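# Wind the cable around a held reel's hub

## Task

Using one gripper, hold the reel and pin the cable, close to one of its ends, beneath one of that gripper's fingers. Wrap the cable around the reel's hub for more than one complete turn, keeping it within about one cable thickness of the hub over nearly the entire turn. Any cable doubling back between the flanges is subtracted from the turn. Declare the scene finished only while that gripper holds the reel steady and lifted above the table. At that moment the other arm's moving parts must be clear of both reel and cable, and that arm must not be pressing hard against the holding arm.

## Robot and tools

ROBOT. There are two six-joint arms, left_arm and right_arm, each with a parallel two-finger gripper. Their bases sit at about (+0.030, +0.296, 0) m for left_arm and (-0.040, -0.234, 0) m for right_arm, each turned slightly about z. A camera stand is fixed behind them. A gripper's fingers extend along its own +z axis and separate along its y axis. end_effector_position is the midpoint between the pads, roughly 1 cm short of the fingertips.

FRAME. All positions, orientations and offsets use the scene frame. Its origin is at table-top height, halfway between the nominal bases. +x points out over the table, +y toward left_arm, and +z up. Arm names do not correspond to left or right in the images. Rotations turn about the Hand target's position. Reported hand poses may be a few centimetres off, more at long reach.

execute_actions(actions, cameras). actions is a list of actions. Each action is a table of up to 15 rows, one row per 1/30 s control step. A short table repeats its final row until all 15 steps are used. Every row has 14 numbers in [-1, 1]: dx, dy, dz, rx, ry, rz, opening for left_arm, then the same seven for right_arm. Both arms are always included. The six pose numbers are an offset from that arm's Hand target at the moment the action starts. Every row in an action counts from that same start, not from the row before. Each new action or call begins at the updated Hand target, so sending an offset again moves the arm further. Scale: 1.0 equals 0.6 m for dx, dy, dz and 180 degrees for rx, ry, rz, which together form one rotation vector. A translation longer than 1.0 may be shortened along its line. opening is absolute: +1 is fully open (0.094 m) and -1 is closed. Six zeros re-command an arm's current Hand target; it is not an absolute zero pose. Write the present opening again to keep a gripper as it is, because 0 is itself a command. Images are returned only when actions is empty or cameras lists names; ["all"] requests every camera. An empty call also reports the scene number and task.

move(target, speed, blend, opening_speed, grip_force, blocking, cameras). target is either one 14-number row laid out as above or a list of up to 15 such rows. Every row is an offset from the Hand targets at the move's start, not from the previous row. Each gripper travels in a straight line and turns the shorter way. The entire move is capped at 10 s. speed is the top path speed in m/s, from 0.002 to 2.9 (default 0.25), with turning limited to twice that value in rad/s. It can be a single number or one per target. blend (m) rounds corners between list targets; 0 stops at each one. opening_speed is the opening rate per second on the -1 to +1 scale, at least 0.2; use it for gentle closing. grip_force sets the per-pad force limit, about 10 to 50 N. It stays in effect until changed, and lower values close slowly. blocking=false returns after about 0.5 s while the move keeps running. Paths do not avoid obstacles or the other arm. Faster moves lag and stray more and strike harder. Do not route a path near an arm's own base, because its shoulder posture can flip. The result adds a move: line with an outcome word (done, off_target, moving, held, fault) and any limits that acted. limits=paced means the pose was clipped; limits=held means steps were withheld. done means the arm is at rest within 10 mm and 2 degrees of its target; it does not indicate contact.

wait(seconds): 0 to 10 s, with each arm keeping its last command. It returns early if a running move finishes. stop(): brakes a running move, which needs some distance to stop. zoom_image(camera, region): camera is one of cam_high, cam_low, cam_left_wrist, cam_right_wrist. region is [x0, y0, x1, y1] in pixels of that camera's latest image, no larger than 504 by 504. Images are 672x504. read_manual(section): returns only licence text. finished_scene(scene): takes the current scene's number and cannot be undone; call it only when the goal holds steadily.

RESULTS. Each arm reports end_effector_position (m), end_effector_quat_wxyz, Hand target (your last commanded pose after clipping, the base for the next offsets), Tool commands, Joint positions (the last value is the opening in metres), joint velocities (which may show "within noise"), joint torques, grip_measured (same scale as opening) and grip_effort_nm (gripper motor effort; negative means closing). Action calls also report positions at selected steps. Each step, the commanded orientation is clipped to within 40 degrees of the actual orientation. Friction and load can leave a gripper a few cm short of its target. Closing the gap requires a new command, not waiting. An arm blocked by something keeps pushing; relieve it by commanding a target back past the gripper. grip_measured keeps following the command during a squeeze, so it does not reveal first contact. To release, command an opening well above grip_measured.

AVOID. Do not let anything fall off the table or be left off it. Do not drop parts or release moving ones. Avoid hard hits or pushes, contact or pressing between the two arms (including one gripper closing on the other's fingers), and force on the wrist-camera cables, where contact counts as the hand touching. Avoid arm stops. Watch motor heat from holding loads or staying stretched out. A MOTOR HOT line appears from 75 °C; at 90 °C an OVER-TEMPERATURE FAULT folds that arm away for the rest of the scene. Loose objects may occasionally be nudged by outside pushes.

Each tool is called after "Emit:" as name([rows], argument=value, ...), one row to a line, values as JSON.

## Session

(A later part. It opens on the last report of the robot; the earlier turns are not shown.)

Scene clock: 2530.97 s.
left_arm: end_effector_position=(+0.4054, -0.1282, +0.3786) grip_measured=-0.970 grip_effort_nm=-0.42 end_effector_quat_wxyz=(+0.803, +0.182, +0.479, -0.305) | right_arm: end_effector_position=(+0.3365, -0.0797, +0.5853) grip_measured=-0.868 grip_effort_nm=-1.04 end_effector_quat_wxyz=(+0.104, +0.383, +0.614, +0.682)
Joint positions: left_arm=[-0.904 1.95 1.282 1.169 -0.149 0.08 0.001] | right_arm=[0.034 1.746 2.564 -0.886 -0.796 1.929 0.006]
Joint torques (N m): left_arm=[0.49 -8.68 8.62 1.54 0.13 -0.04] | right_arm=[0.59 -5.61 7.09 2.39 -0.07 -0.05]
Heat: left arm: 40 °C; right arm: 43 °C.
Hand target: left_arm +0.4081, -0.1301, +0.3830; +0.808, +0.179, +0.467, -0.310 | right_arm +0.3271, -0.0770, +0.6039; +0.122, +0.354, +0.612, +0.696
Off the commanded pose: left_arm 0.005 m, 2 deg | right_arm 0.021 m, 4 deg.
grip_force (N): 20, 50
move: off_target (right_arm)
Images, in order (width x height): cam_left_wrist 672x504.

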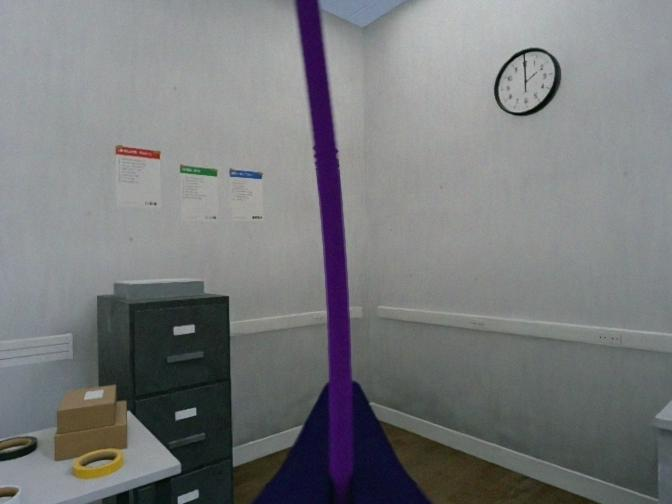

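Emit:
move(target=[0,0,0,0,0,0,-0.957, 0,0,0,0,0,0,-1], opening_speed=0.3, speed=0.05)

Scene clock: 2554.43 s.
left_arm: end_effector_position=(+0.4054, -0.1282, +0.3786) grip_measured=-0.957 grip_effort_nm=0.02 end_effector_quat_wxyz=(+0.803, +0.182, +0.479, -0.305) | right_arm: end_effector_position=(+0.3365, -0.0797, +0.5853) grip_measured=-0.868 grip_effort_nm=-1.04 end_effector_quat_wxyz=(+0.104, +0.383, +0.614, +0.682)
Joint positions: left_arm=[-0.904 1.95 1.282 1.169 -0.149 0.08 0.002] | right_arm=[0.034 1.746 2.564 -0.886 -0.796 1.929 0.006]
Joint torques (N m): left_arm=[0.49 -8.66 8.59 1.53 0.13 -0.04] | right_arm=[0.55 -5.71 7.1 2.4 -0.06 -0.07]
Heat: left arm: 41 °C; right arm: 43 °C.
Hand target: left_arm +0.4081, -0.1301, +0.3830; +0.808, +0.179, +0.467, -0.310 | right_arm +0.3271, -0.0770, +0.6039; +0.122, +0.354, +0.612, +0.696
Off the commanded pose: left_arm 0.005 m, 2 deg | right_arm 0.021 m, 4 deg.
grip_force (N): 20, 50
move: off_target (right_arm)

Emit:
move(target=[-0.03,0.09,0.095,-0.0372,-0.0413,0,-0.957, 0,0,0,0,0,0,-1], speed=0.06, cameras=["all"])

Scene clock: 2563.13 s.
left_arm: end_effector_position=(+0.4091, -0.0978, +0.4030) grip_measured=-0.957 grip_effort_nm=0.02 end_effector_quat_wxyz=(+0.821, +0.173, +0.447, -0.311) | right_arm: end_effector_position=(+0.3365, -0.0797, +0.5850) grip_measured=-0.868 grip_effort_nm=-1.04 end_effector_quat_wxyz=(+0.104, +0.383, +0.614, +0.682)
Joint positions: left_arm=[-0.843 1.899 1.245 1.227 -0.088 0.063 0.002] | right_arm=[0.034 1.746 2.564 -0.887 -0.796 1.929 0.006]
Joint torques (N m): left_arm=[0.46 -13.91 5.29 2.07 0.1 -0.06] | right_arm=[0.54 -5.6 7.05 2.41 -0.09 -0.05]
Heat: left arm: 40 °C; right arm: 43 °C.
Hand target: left_arm +0.3901, -0.0762, +0.4400; +0.846, +0.151, +0.395, -0.325 | right_arm +0.3271, -0.0770, +0.6039; +0.122, +0.354, +0.612, +0.696
Off the commanded pose: left_arm 0.047 m, 7 deg | right_arm 0.021 m, 4 deg.
grip_force (N): 20, 50
move: off_target (left_arm, right_arm)

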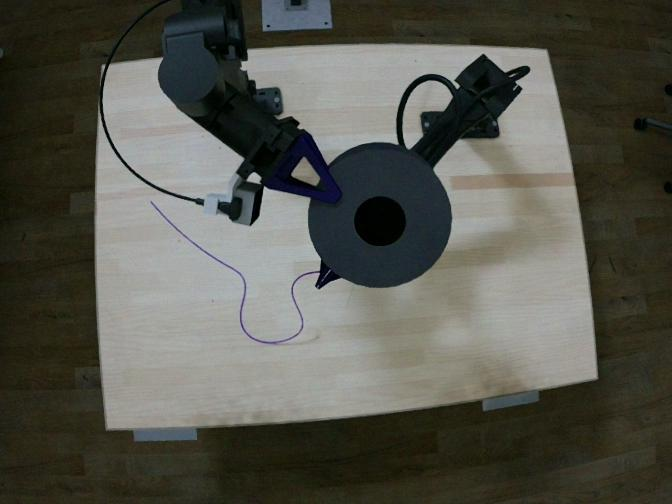

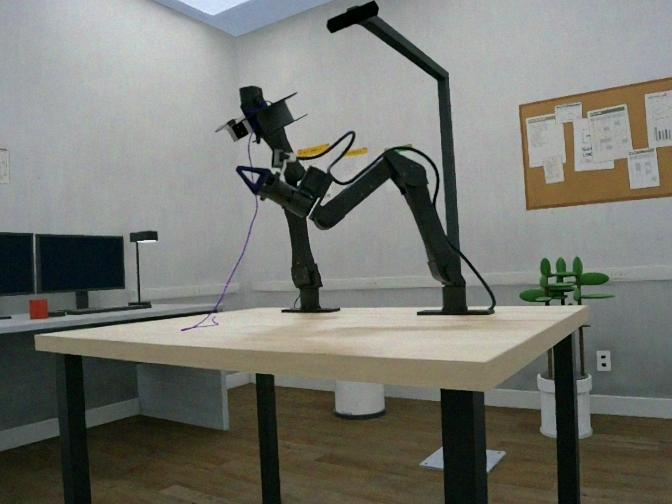

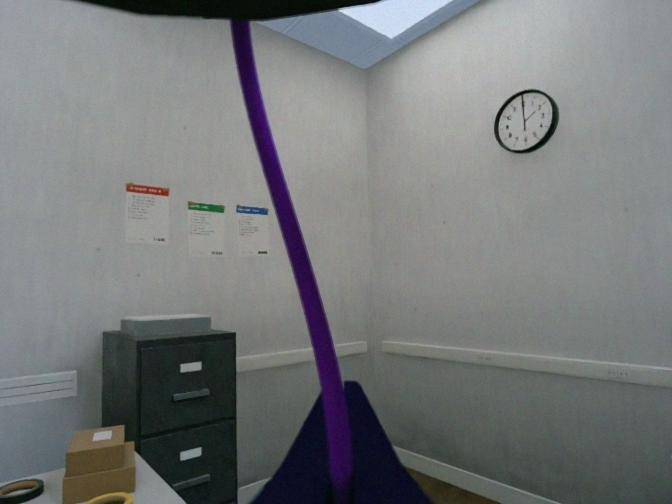

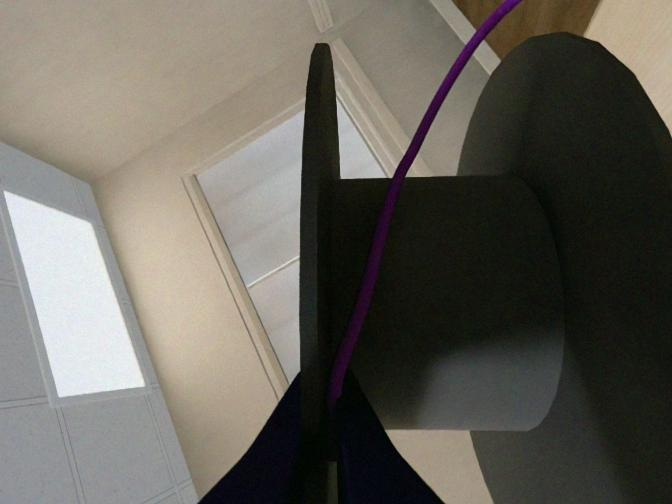

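Emit:
move([
  [0.0443,0.1265,0.0145,0,0,0,-0.957, 0,0,0,0,0,0,-1],
  [-0.0068,0.2413,0.0612,0,0,0,-0.957, 0,0,0,0,0,0,-1],
], blend=[0.03,0], speed=0.08, cameras=["all"])

Scene clock: 2576.30 s.
left_arm: end_effector_position=(+0.3882, +0.0507, +0.4684) grip_measured=-0.957 grip_effort_nm=0.00 end_effector_quat_wxyz=(+0.834, +0.170, +0.402, -0.337) | right_arm: end_effector_position=(+0.3273, -0.0686, +0.5799) grip_measured=-0.868 grip_effort_nm=-1.04 end_effector_quat_wxyz=(+0.074, +0.375, +0.626, +0.680)
Joint positions: left_arm=[-0.524 1.491 0.971 1.206 0.21 -0.152 0.002] | right_arm=[0.051 1.746 2.564 -0.916 -0.839 1.929 0.006]
Joint torques (N m): left_arm=[1.91 -8.94 5.01 1.21 -0.39 -0.03] | right_arm=[-1.02 -6.01 6.71 2.69 0.3 -0.05]
Heat: left arm: 39 °C; right arm: 43 °C.
Hand target: left_arm +0.3859, +0.0685, +0.4767; +0.846, +0.151, +0.395, -0.325 | right_arm +0.3271, -0.0769, +0.6039; +0.122, +0.354, +0.612, +0.696
Off the commanded pose: left_arm 0.020 m, 3 deg | right_arm 0.025 m, 6 deg.
grip_force (N): 20, 50
move: off_target (left_arm, right_arm)

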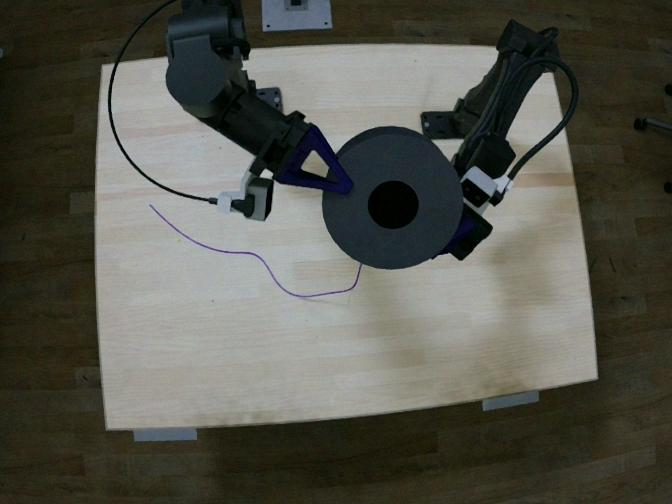

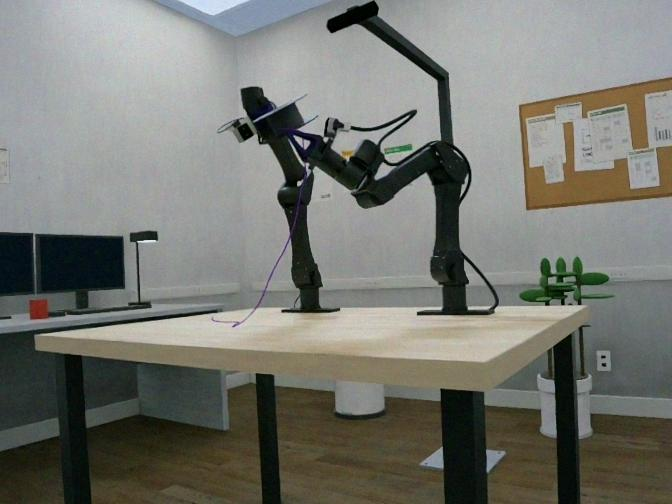

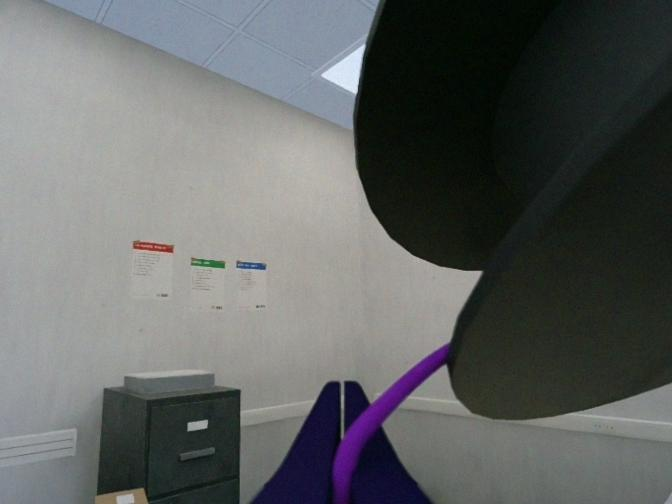

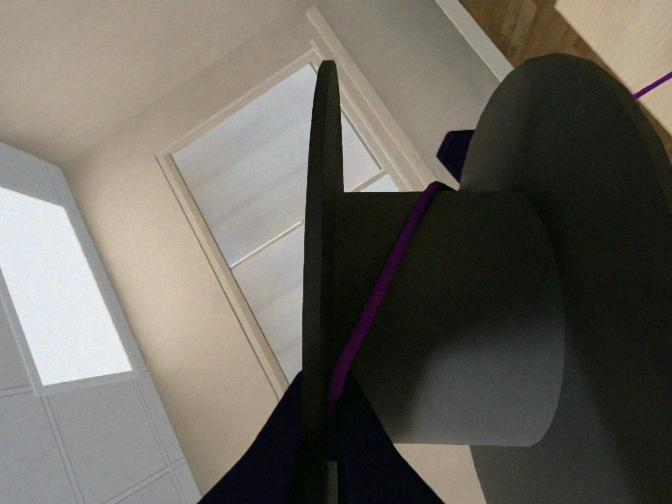

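Emit:
move(target=[0,0,0,0,0,0,-0.95, 0,0,0,0,0,0,-1], opening_speed=0.3, speed=0.05, cameras=["cam_left_wrist"])

Emit:
zoom_image(camera="cam_left_wrist", region=[240, 300, 500, 504])

Scene clock: 2602.03 s.
left_arm: end_effector_position=(+0.3886, +0.0512, +0.4684) grip_measured=-0.951 grip_effort_nm=0.04 end_effector_quat_wxyz=(+0.834, +0.170, +0.402, -0.337) | right_arm: end_effector_position=(+0.3273, -0.0686, +0.5799) grip_measured=-0.868 grip_effort_nm=-1.04 end_effector_quat_wxyz=(+0.074, +0.375, +0.626, +0.680)
Joint positions: left_arm=[-0.523 1.491 0.971 1.206 0.21 -0.153 0.002] | right_arm=[0.051 1.746 2.564 -0.916 -0.839 1.929 0.006]
Joint torques (N m): left_arm=[1.77 -8.92 5 1.2 -0.36 -0.05] | right_arm=[-1.02 -6 6.69 2.71 0.29 -0.07]
Heat: left arm: 36 °C; right arm: 43 °C.
Hand target: left_arm +0.3859, +0.0685, +0.4767; +0.846, +0.151, +0.395, -0.325 | right_arm +0.3271, -0.0769, +0.6039; +0.122, +0.354, +0.612, +0.696
Off the commanded pose: left_arm 0.019 m, 3 deg | right_arm 0.025 m, 6 deg.
grip_force (N): 20, 50
move: off_target (left_arm, right_arm)
Images, in order (width x height): cam_left_wrist 672x504.

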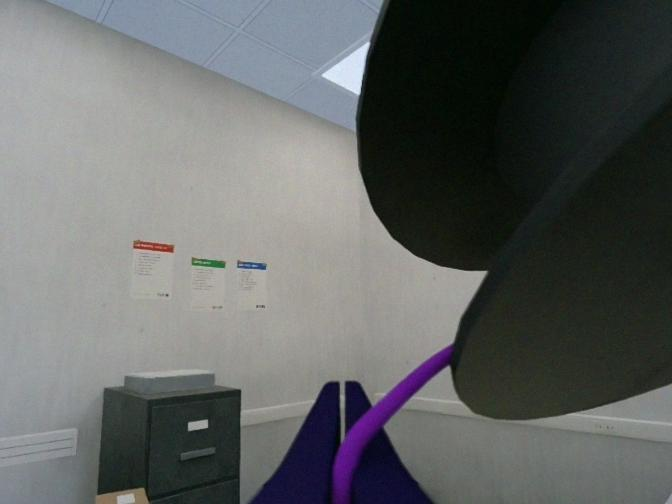

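Scaled by 1.938.

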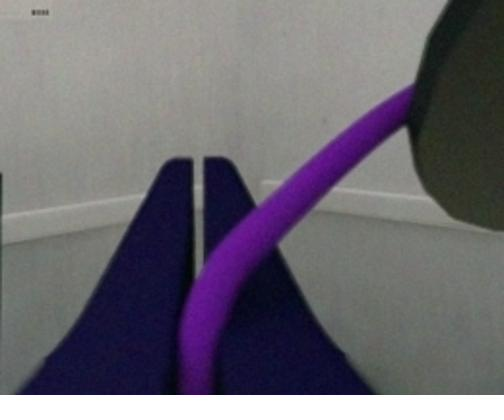

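Emit:
move([
  [-0.1187,0.037,0.0513,0,0,0,-0.95, 0,0,0,0,0,0,-1],
  [-0.2348,-0.0258,0.0772,0,0,0,-0.95, 0,0,0,0,0,0,-1],
], blend=[0.03,0], speed=0.07, cameras=["all"])

Scene clock: 2609.93 s.
left_arm: end_effector_position=(+0.2617, +0.0632, +0.5198) grip_measured=-0.951 grip_effort_nm=0.04 end_effector_quat_wxyz=(+0.850, +0.119, +0.411, -0.306) | right_arm: end_effector_position=(+0.3246, -0.0674, +0.5792) grip_measured=-0.868 grip_effort_nm=-1.03 end_effector_quat_wxyz=(+0.074, +0.364, +0.633, +0.679)
Joint positions: left_arm=[-0.917 1.039 0.853 0.891 -0.216 0.117 0.002] | right_arm=[0.048 1.746 2.564 -0.921 -0.861 1.906 0.006]
Joint torques (N m): left_arm=[-2.15 -3.67 6.17 0.99 0.64 0.1] | right_arm=[-0.92 -5.98 6.71 2.76 0.46 0.19]
Heat: left arm: 36 °C; right arm: 42 °C.
Hand target: left_arm +0.2452, +0.0531, +0.5230; +0.846, +0.151, +0.395, -0.325 | right_arm +0.3271, -0.0769, +0.6039; +0.122, +0.354, +0.612, +0.696
Off the commanded pose: left_arm 0.020 m, 5 deg | right_arm 0.027 m, 6 deg.
grip_force (N): 20, 50
move: off_target (left_arm, right_arm)

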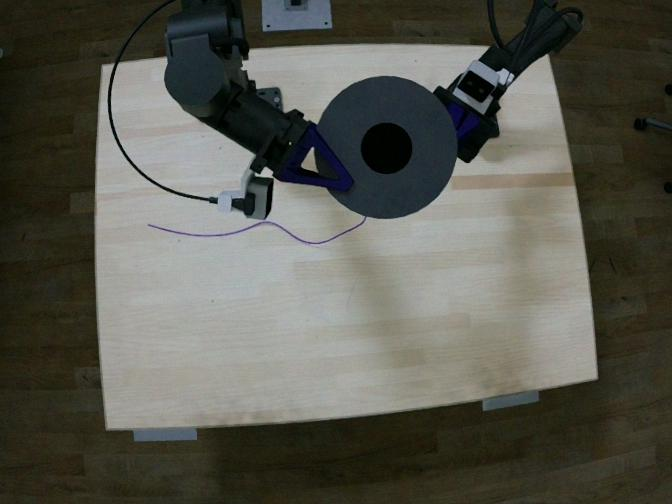

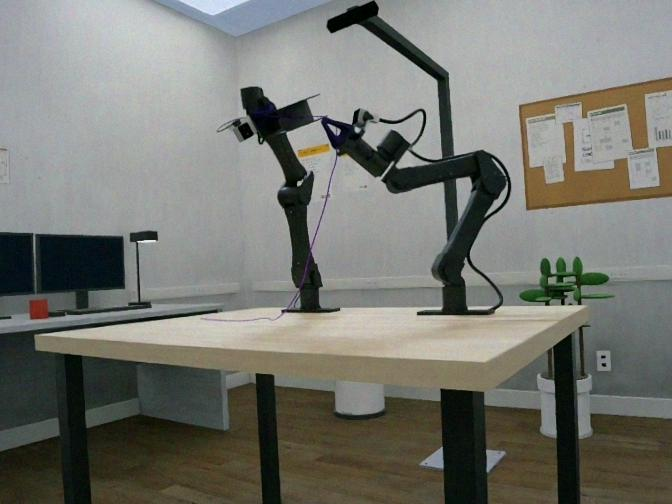

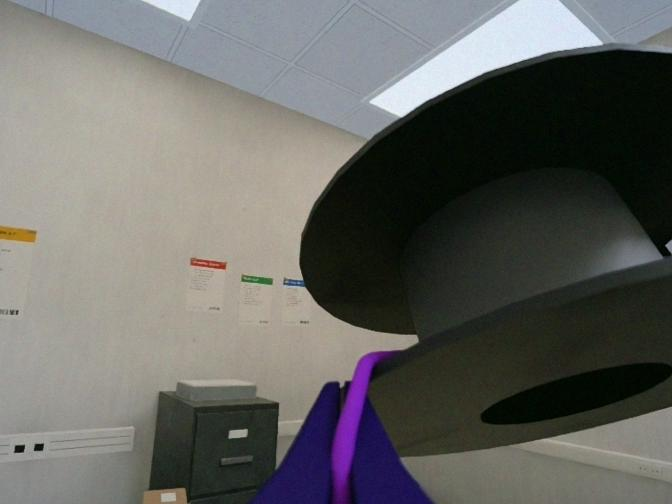

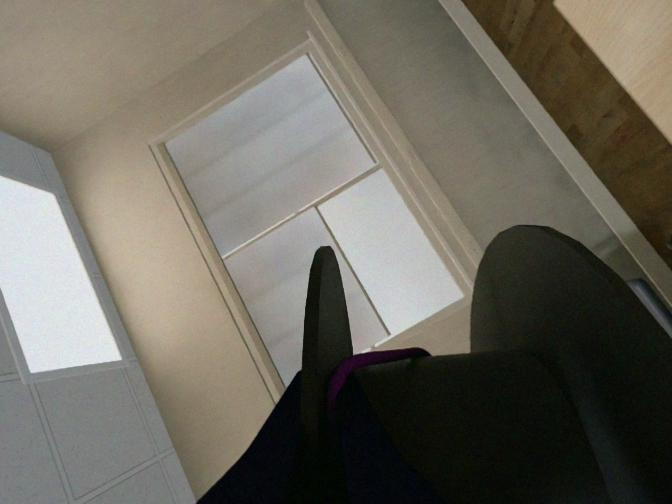

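Emit:
move(target=[0,0,0,0,0,0,-0.91, 0,0,0,0,0,0,-1], opening_speed=0.3, speed=0.05, cameras=["all"])

Emit:
zoom_image(camera="cam_right_wrist", region=[240, 220, 500, 420])

Emit:
zoom_image(camera="cam_low", region=[210, 70, 420, 220])

Scene clock: 2643.70 s.
left_arm: end_effector_position=(+0.2540, +0.0535, +0.5190) grip_measured=-0.912 grip_effort_nm=0.09 end_effector_quat_wxyz=(+0.845, +0.140, +0.406, -0.319) | right_arm: end_effector_position=(+0.3301, -0.0714, +0.5806) grip_measured=-0.868 grip_effort_nm=-1.04 end_effector_quat_wxyz=(+0.090, +0.372, +0.627, +0.679)
Joint positions: left_arm=[-0.934 1.039 0.853 0.882 -0.179 0.118 0.004] | right_arm=[0.048 1.746 2.564 -0.911 -0.824 1.906 0.006]
Joint torques (N m): left_arm=[-0.79 -3.59 6.32 1.09 0.3 0.08] | right_arm=[-0.75 -5.85 6.82 2.67 0.12 0.16]
Heat: left arm: 36 °C; right arm: 42 °C.
Hand target: left_arm +0.2451, +0.0530, +0.5230; +0.846, +0.151, +0.395, -0.325 | right_arm +0.3271, -0.0769, +0.6039; +0.122, +0.354, +0.612, +0.696
Off the commanded pose: left_arm 0.010 m, 2 deg | right_arm 0.024 m, 5 deg.
grip_force (N): 20, 50
move: off_target (right_arm)

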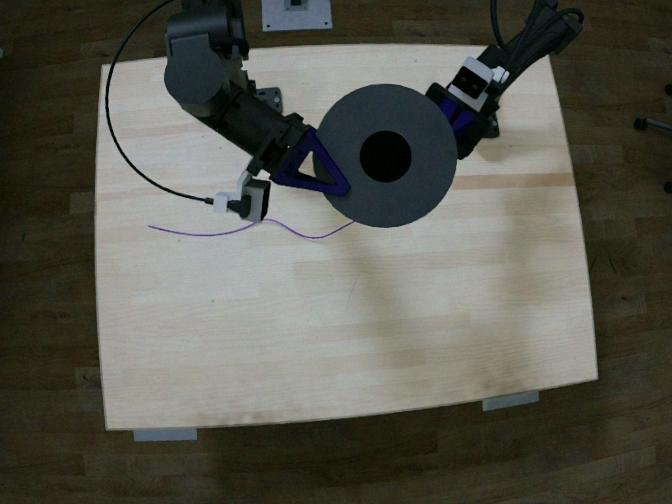

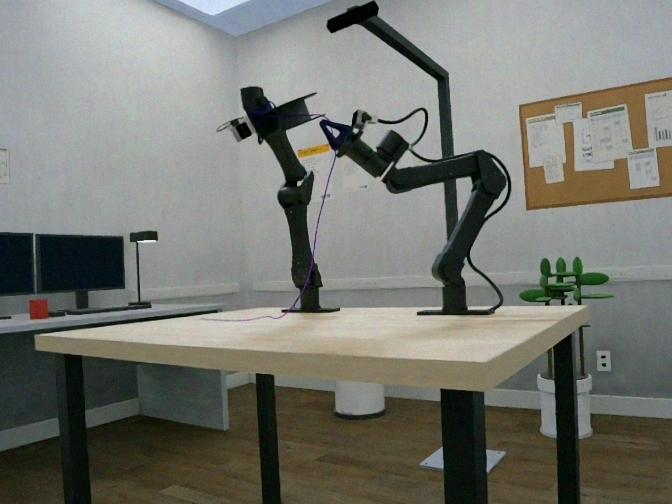

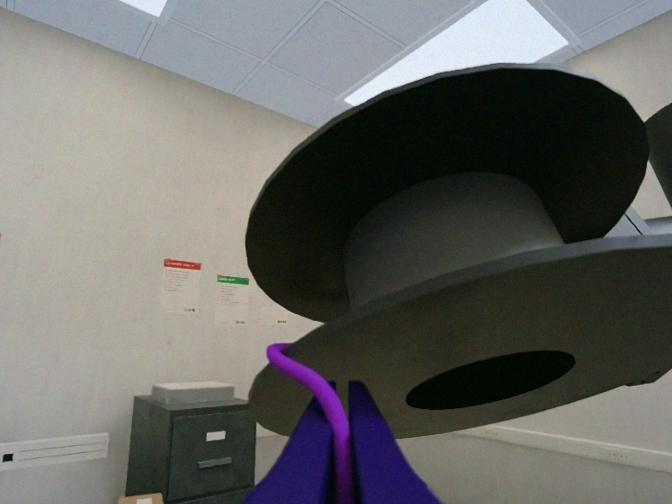

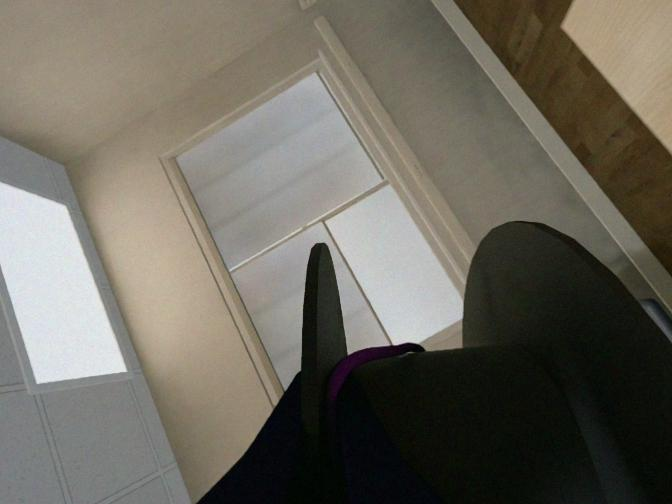

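Scaled by 1.938.

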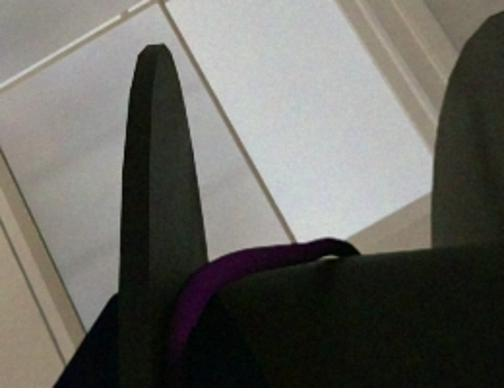

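Scaled by 2.400.

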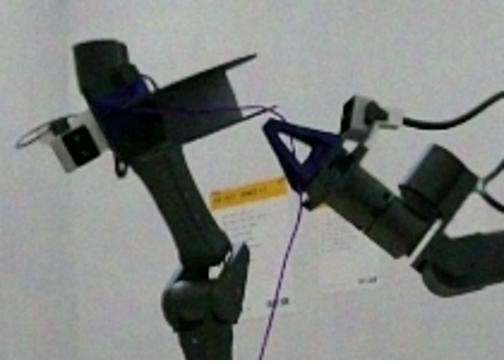

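Emit:
move(target=[-0.0418,-0.07,-0.0283,0,0,0,-0.91, 0.0667,-0.0567,-0.0583,0,0,0,-1], speed=0.07, cameras=["all"])

Scene clock: 2702.63 s.
left_arm: end_effector_position=(+0.2314, +0.0185, +0.5064) grip_measured=-0.911 grip_effort_nm=0.04 end_effector_quat_wxyz=(+0.846, +0.135, +0.412, -0.311) | right_arm: end_effector_position=(+0.3556, -0.0964, +0.5575) grip_measured=-0.868 grip_effort_nm=-1.04 end_effector_quat_wxyz=(+0.076, +0.341, +0.635, +0.689)
Joint positions: left_arm=[-1.138 1.123 0.844 1.007 -0.355 0.265 0.004] | right_arm=[-0.07 1.712 2.324 -0.684 -1.006 1.892 0.006]
Joint torques (N m): left_arm=[-1.81 -2.5 5.35 1.3 0.47 0.08] | right_arm=[-1.73 -6.87 4.26 2.64 0.61 0.26]
Heat: left arm: 36 °C; right arm: 46 °C.
Hand target: left_arm +0.2200, +0.0110, +0.5059; +0.846, +0.151, +0.395, -0.325 | right_arm +0.3671, -0.1110, +0.5688; +0.122, +0.354, +0.612, +0.696
Off the commanded pose: left_arm 0.014 m, 3 deg | right_arm 0.022 m, 6 deg.
grip_force (N): 20, 50
move: off_target (left_arm, right_arm)

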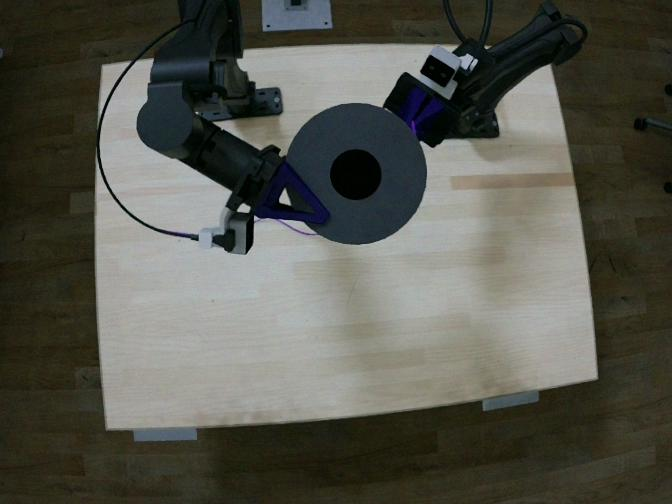

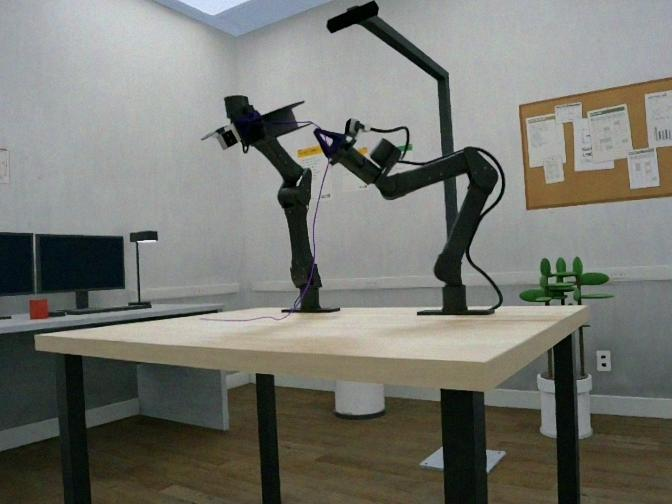

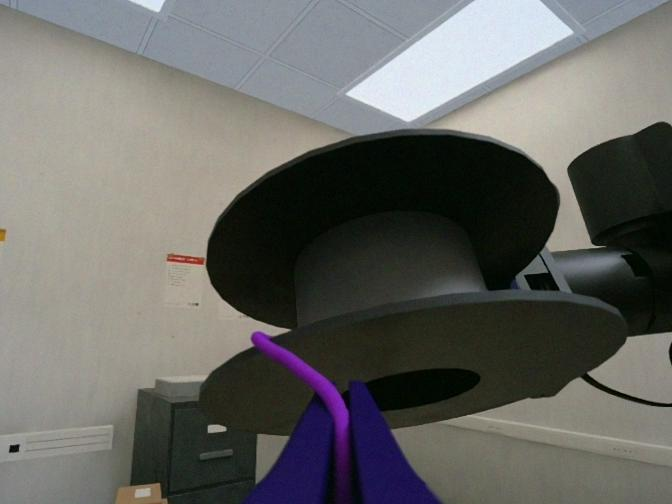

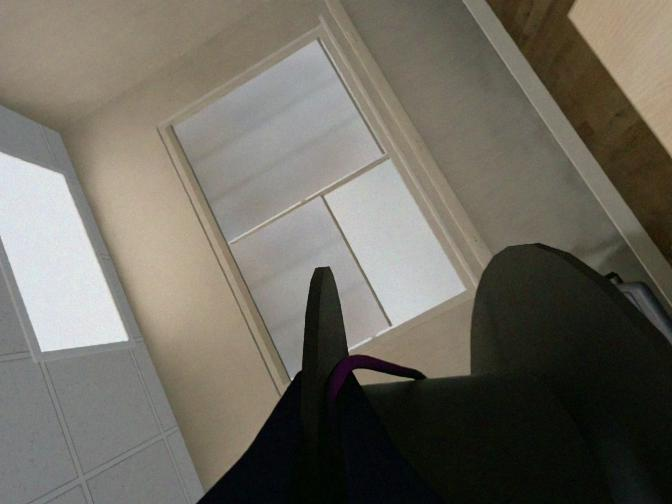

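Emit:
zoom_image(camera="cam_left_wrist", region=[180, 310, 480, 504])

Emit:
zoom_image(camera="cam_low", region=[190, 80, 400, 230])

Emit:
zoom_image(camera="cam_high", region=[230, 30, 500, 260])

Scaled by 1.680.

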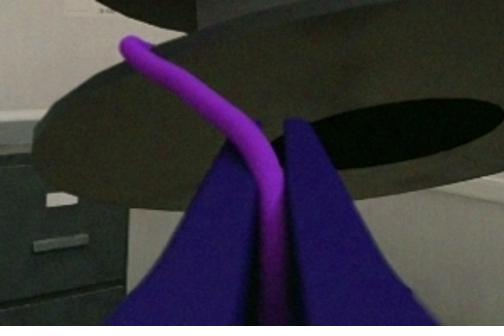

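Scaled by 2.400.

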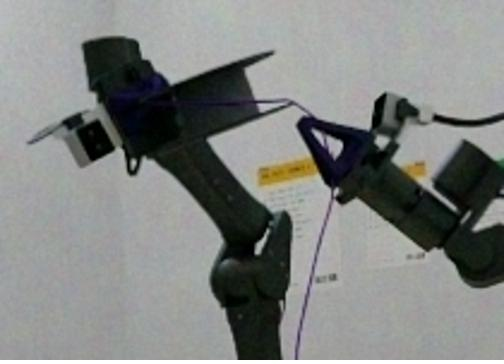

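Scaled by 1.867.

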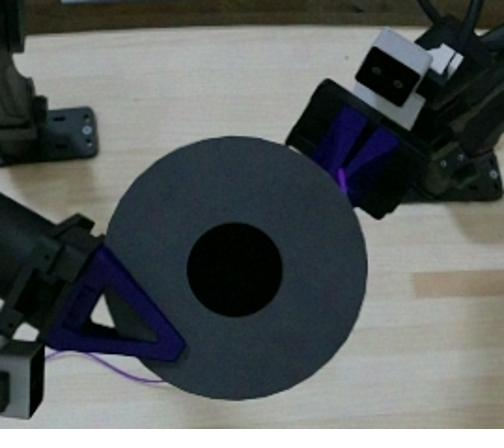

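Emit:
move([
  [-0.0483,-0.015,0.0185,0,0,0,-0.91, 0,0,0,0,0,0,-1],
  [-0.079,-0.1445,0.0045,0,0,0,-0.91, 0,0,0,0,0,0,-1],
  [-0.0147,-0.2532,-0.0397,0,0,0,-0.91, 0,0,0,0,0,0,-1],
], blend=[0.02,0.03,0], speed=0.07, cameras=["all"])

Scene clock: 2784.37 s.
left_arm: end_effector_position=(+0.2138, -0.1268, +0.4830) grip_measured=-0.909 grip_effort_nm=-0.07 end_effector_quat_wxyz=(+0.849, +0.133, +0.401, -0.317) | right_arm: end_effector_position=(+0.3642, -0.1135, +0.5646) grip_measured=-0.863 grip_effort_nm=-1.04 end_effector_quat_wxyz=(+0.118, +0.359, +0.619, +0.689)
Joint positions: left_arm=[-1.359 1.694 1.193 1.322 -0.496 0.436 0.004] | right_arm=[-0.095 1.703 2.324 -0.66 -0.941 1.894 0.006]
Joint torques (N m): left_arm=[-0.02 -5.97 8.61 0.68 0.5 -0.11] | right_arm=[0.98 -5.94 4.14 2.48 0.1 0.28]
Heat: left arm: 36 °C; right arm: 47 °C.
Hand target: left_arm +0.2112, -0.1409, +0.4822; +0.846, +0.151, +0.395, -0.325 | right_arm +0.3670, -0.1109, +0.5689; +0.122, +0.354, +0.612, +0.696
Off the commanded pose: left_arm 0.014 m, 2 deg | right_arm 0.006 m, 1 deg.
grip_force (N): 20, 50
move: off_target (left_arm); blend cut to 0.0162 m at target 1

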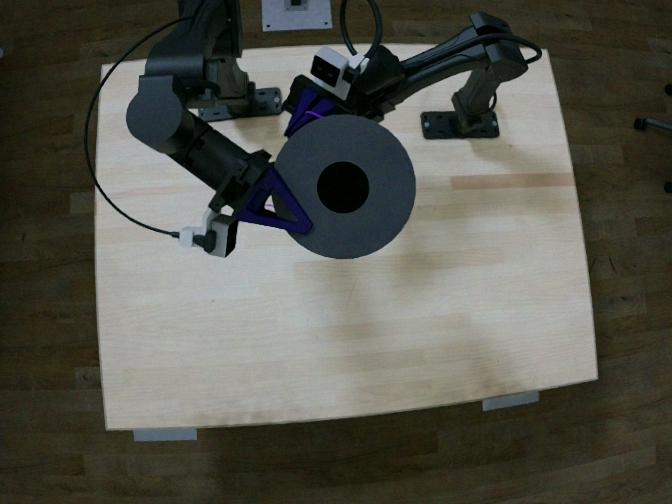

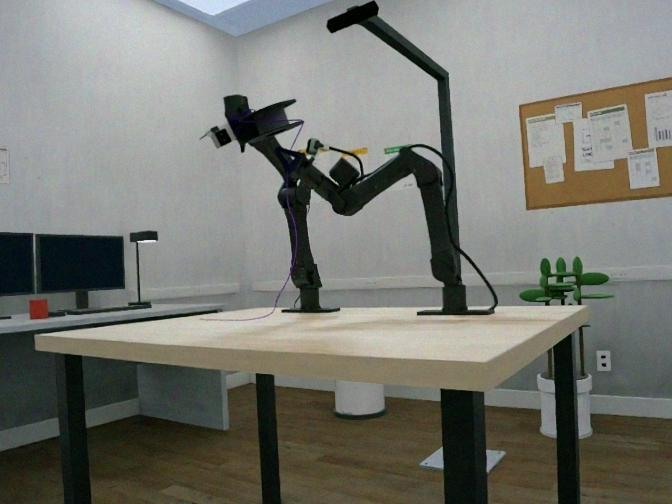

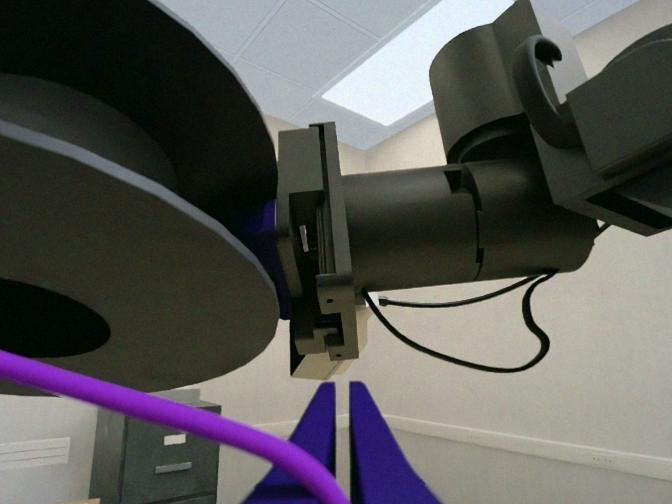

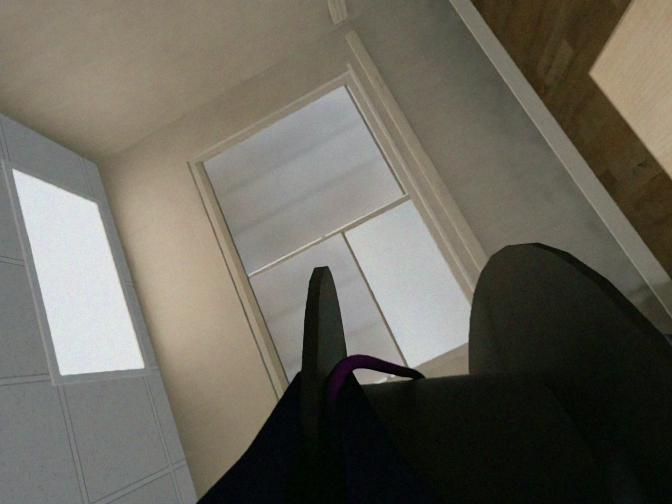

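Emit:
zoom_image(camera="cam_low", region=[190, 80, 370, 230])

Emit:
zoom_image(camera="cam_high", region=[200, 30, 450, 280])

Scaled by 2.800.

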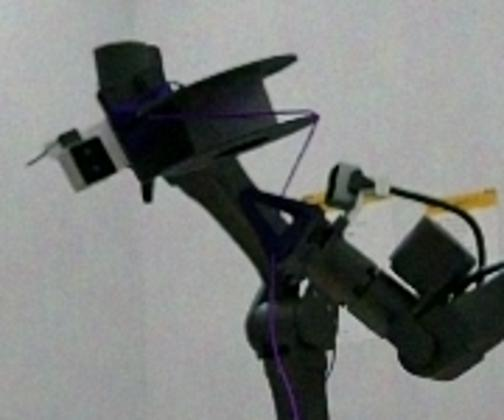

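Scaled by 2.016.

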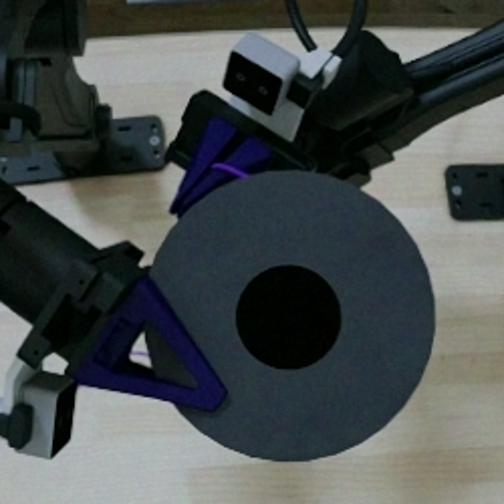

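Emit:
move(target=[-0.042,0.085,0.17,0,0,0,-0.91, 0,0,0,0,0,0,-1], speed=0.06, cameras=["all"])

Emit:
zoom_image(camera="cam_low", region=[190, 60, 390, 230])

Scene clock: 2882.67 s.
left_arm: end_effector_position=(+0.1927, -0.1061, +0.5598) grip_measured=-0.909 grip_effort_nm=-0.07 end_effector_quat_wxyz=(+0.840, +0.169, +0.409, -0.313) | right_arm: end_effector_position=(+0.3662, -0.1149, +0.5660) grip_measured=-0.863 grip_effort_nm=-1.04 end_effector_quat_wxyz=(+0.123, +0.363, +0.615, +0.690)
Joint positions: left_arm=[-1.395 1.522 1.359 0.925 -0.493 0.459 0.004] | right_arm=[-0.095 1.703 2.324 -0.652 -0.926 1.903 0.006]
Joint torques (N m): left_arm=[-0.72 -9.09 8.91 0.88 0.17 -0.01] | right_arm=[0.94 -6.01 3.96 2.43 -0.04 0.2]
Heat: left arm: 40 °C; right arm: 46 °C.
Hand target: left_arm +0.1860, -0.0899, +0.5842; +0.846, +0.151, +0.395, -0.325 | right_arm +0.3670, -0.1109, +0.5689; +0.122, +0.354, +0.612, +0.696
Off the commanded pose: left_arm 0.030 m, 3 deg | right_arm 0.005 m, 1 deg.
grip_force (N): 20, 50
move: off_target (left_arm)

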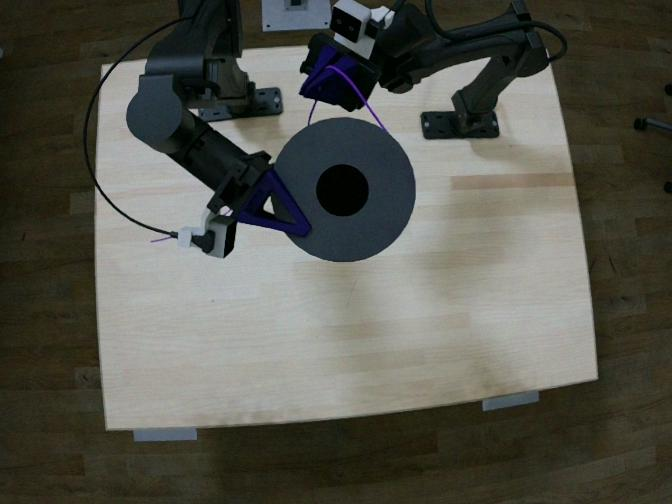

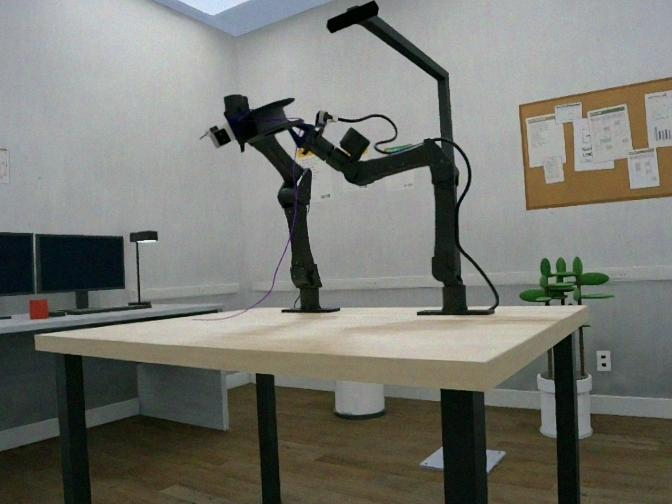

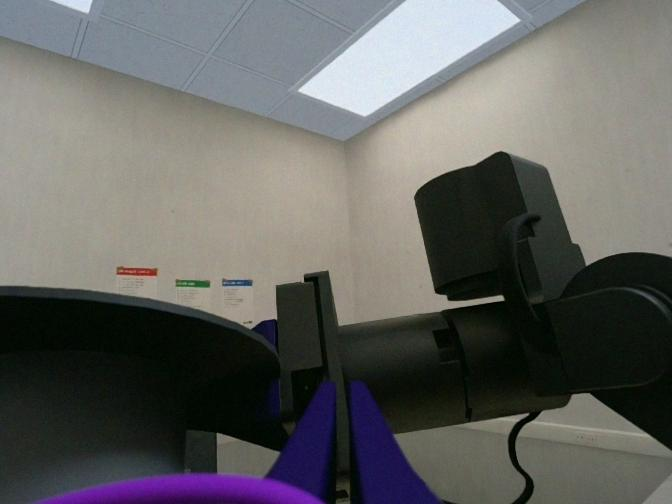

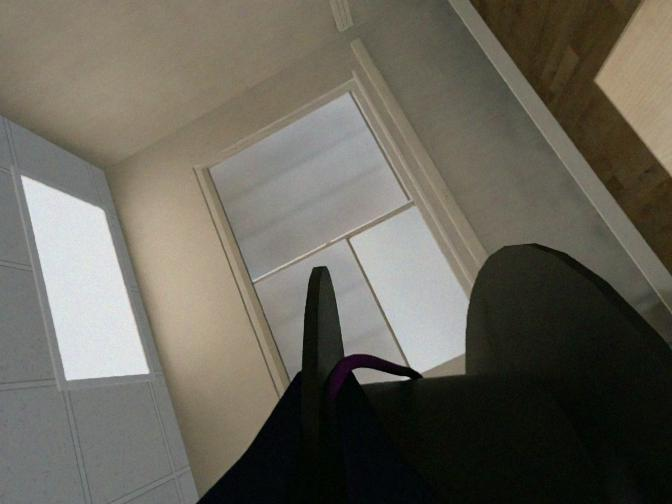

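Scaled by 2.520.

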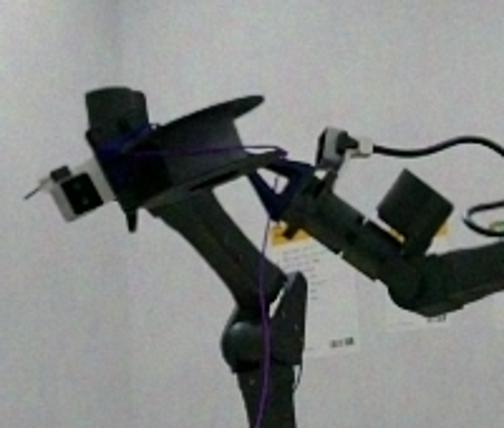

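Emit:
move(target=[0.055,0.005,0.0,0,0,0,-0.91, 0,0,0,0,0,0,-1], speed=0.05, cameras=["cam_high","cam_left_wrist","cam_right_wrist"])

Scene clock: 2981.10 s.
left_arm: end_effector_position=(+0.2234, -0.0996, +0.5612) grip_measured=-0.909 grip_effort_nm=-0.07 end_effector_quat_wxyz=(+0.841, +0.168, +0.411, -0.308) | right_arm: end_effector_position=(+0.3663, -0.1150, +0.5660) grip_measured=-0.863 grip_effort_nm=-1.03 end_effector_quat_wxyz=(+0.123, +0.363, +0.615, +0.690)
Joint positions: left_arm=[-1.299 1.522 1.373 0.878 -0.43 0.394 0.004] | right_arm=[-0.095 1.703 2.324 -0.652 -0.926 1.903 0.006]
Joint torques (N m): left_arm=[0.4 -8.21 9.17 0.95 0.29 -0.17] | right_arm=[0.88 -5.97 3.96 2.43 -0.04 0.18]
Heat: left arm: 38 °C; right arm: 42 °C.
Hand target: left_arm +0.2191, -0.0869, +0.5842; +0.846, +0.151, +0.395, -0.325 | right_arm +0.3670, -0.1109, +0.5689; +0.122, +0.354, +0.612, +0.696
Off the commanded pose: left_arm 0.027 m, 3 deg | right_arm 0.005 m, 1 deg.
grip_force (N): 20, 50
move: off_target (left_arm)
Images, in order (width x height): cam_high 672x504, cam_left_wrist 672x504, cam_right_wrist 672x504.

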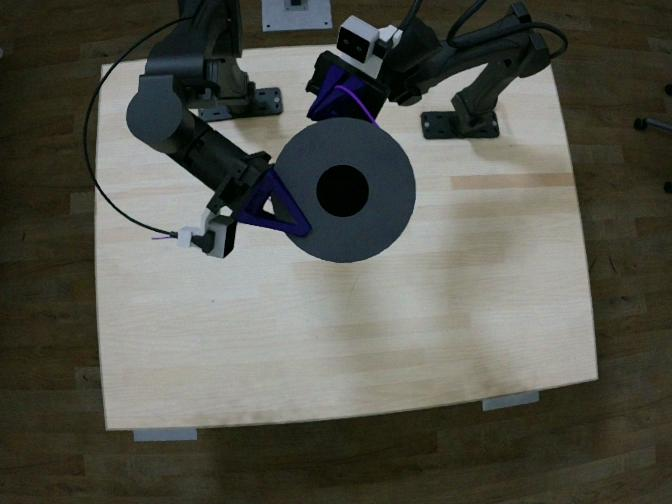

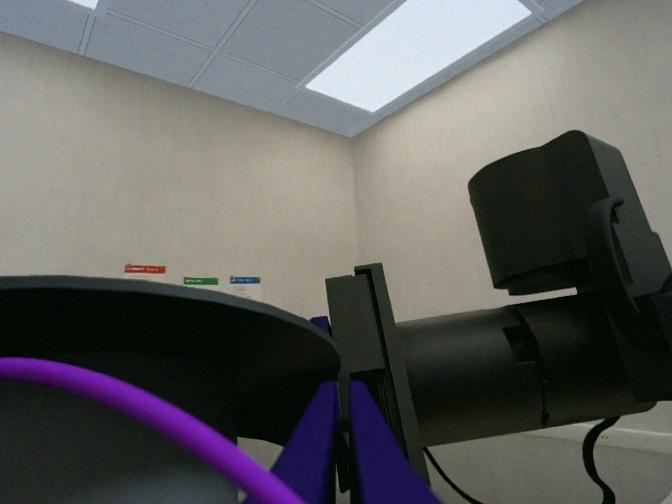

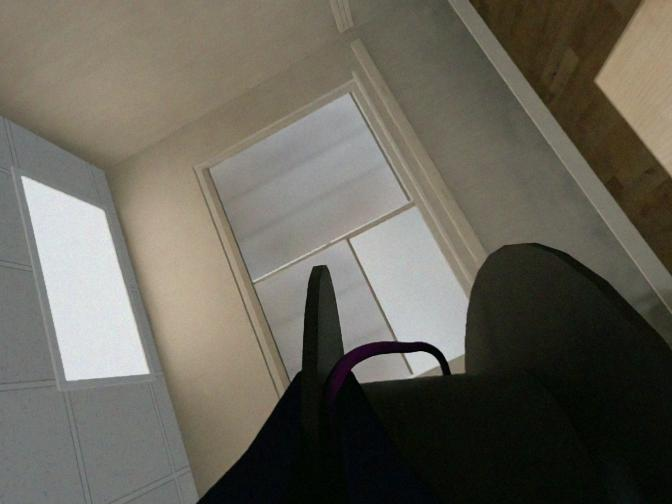

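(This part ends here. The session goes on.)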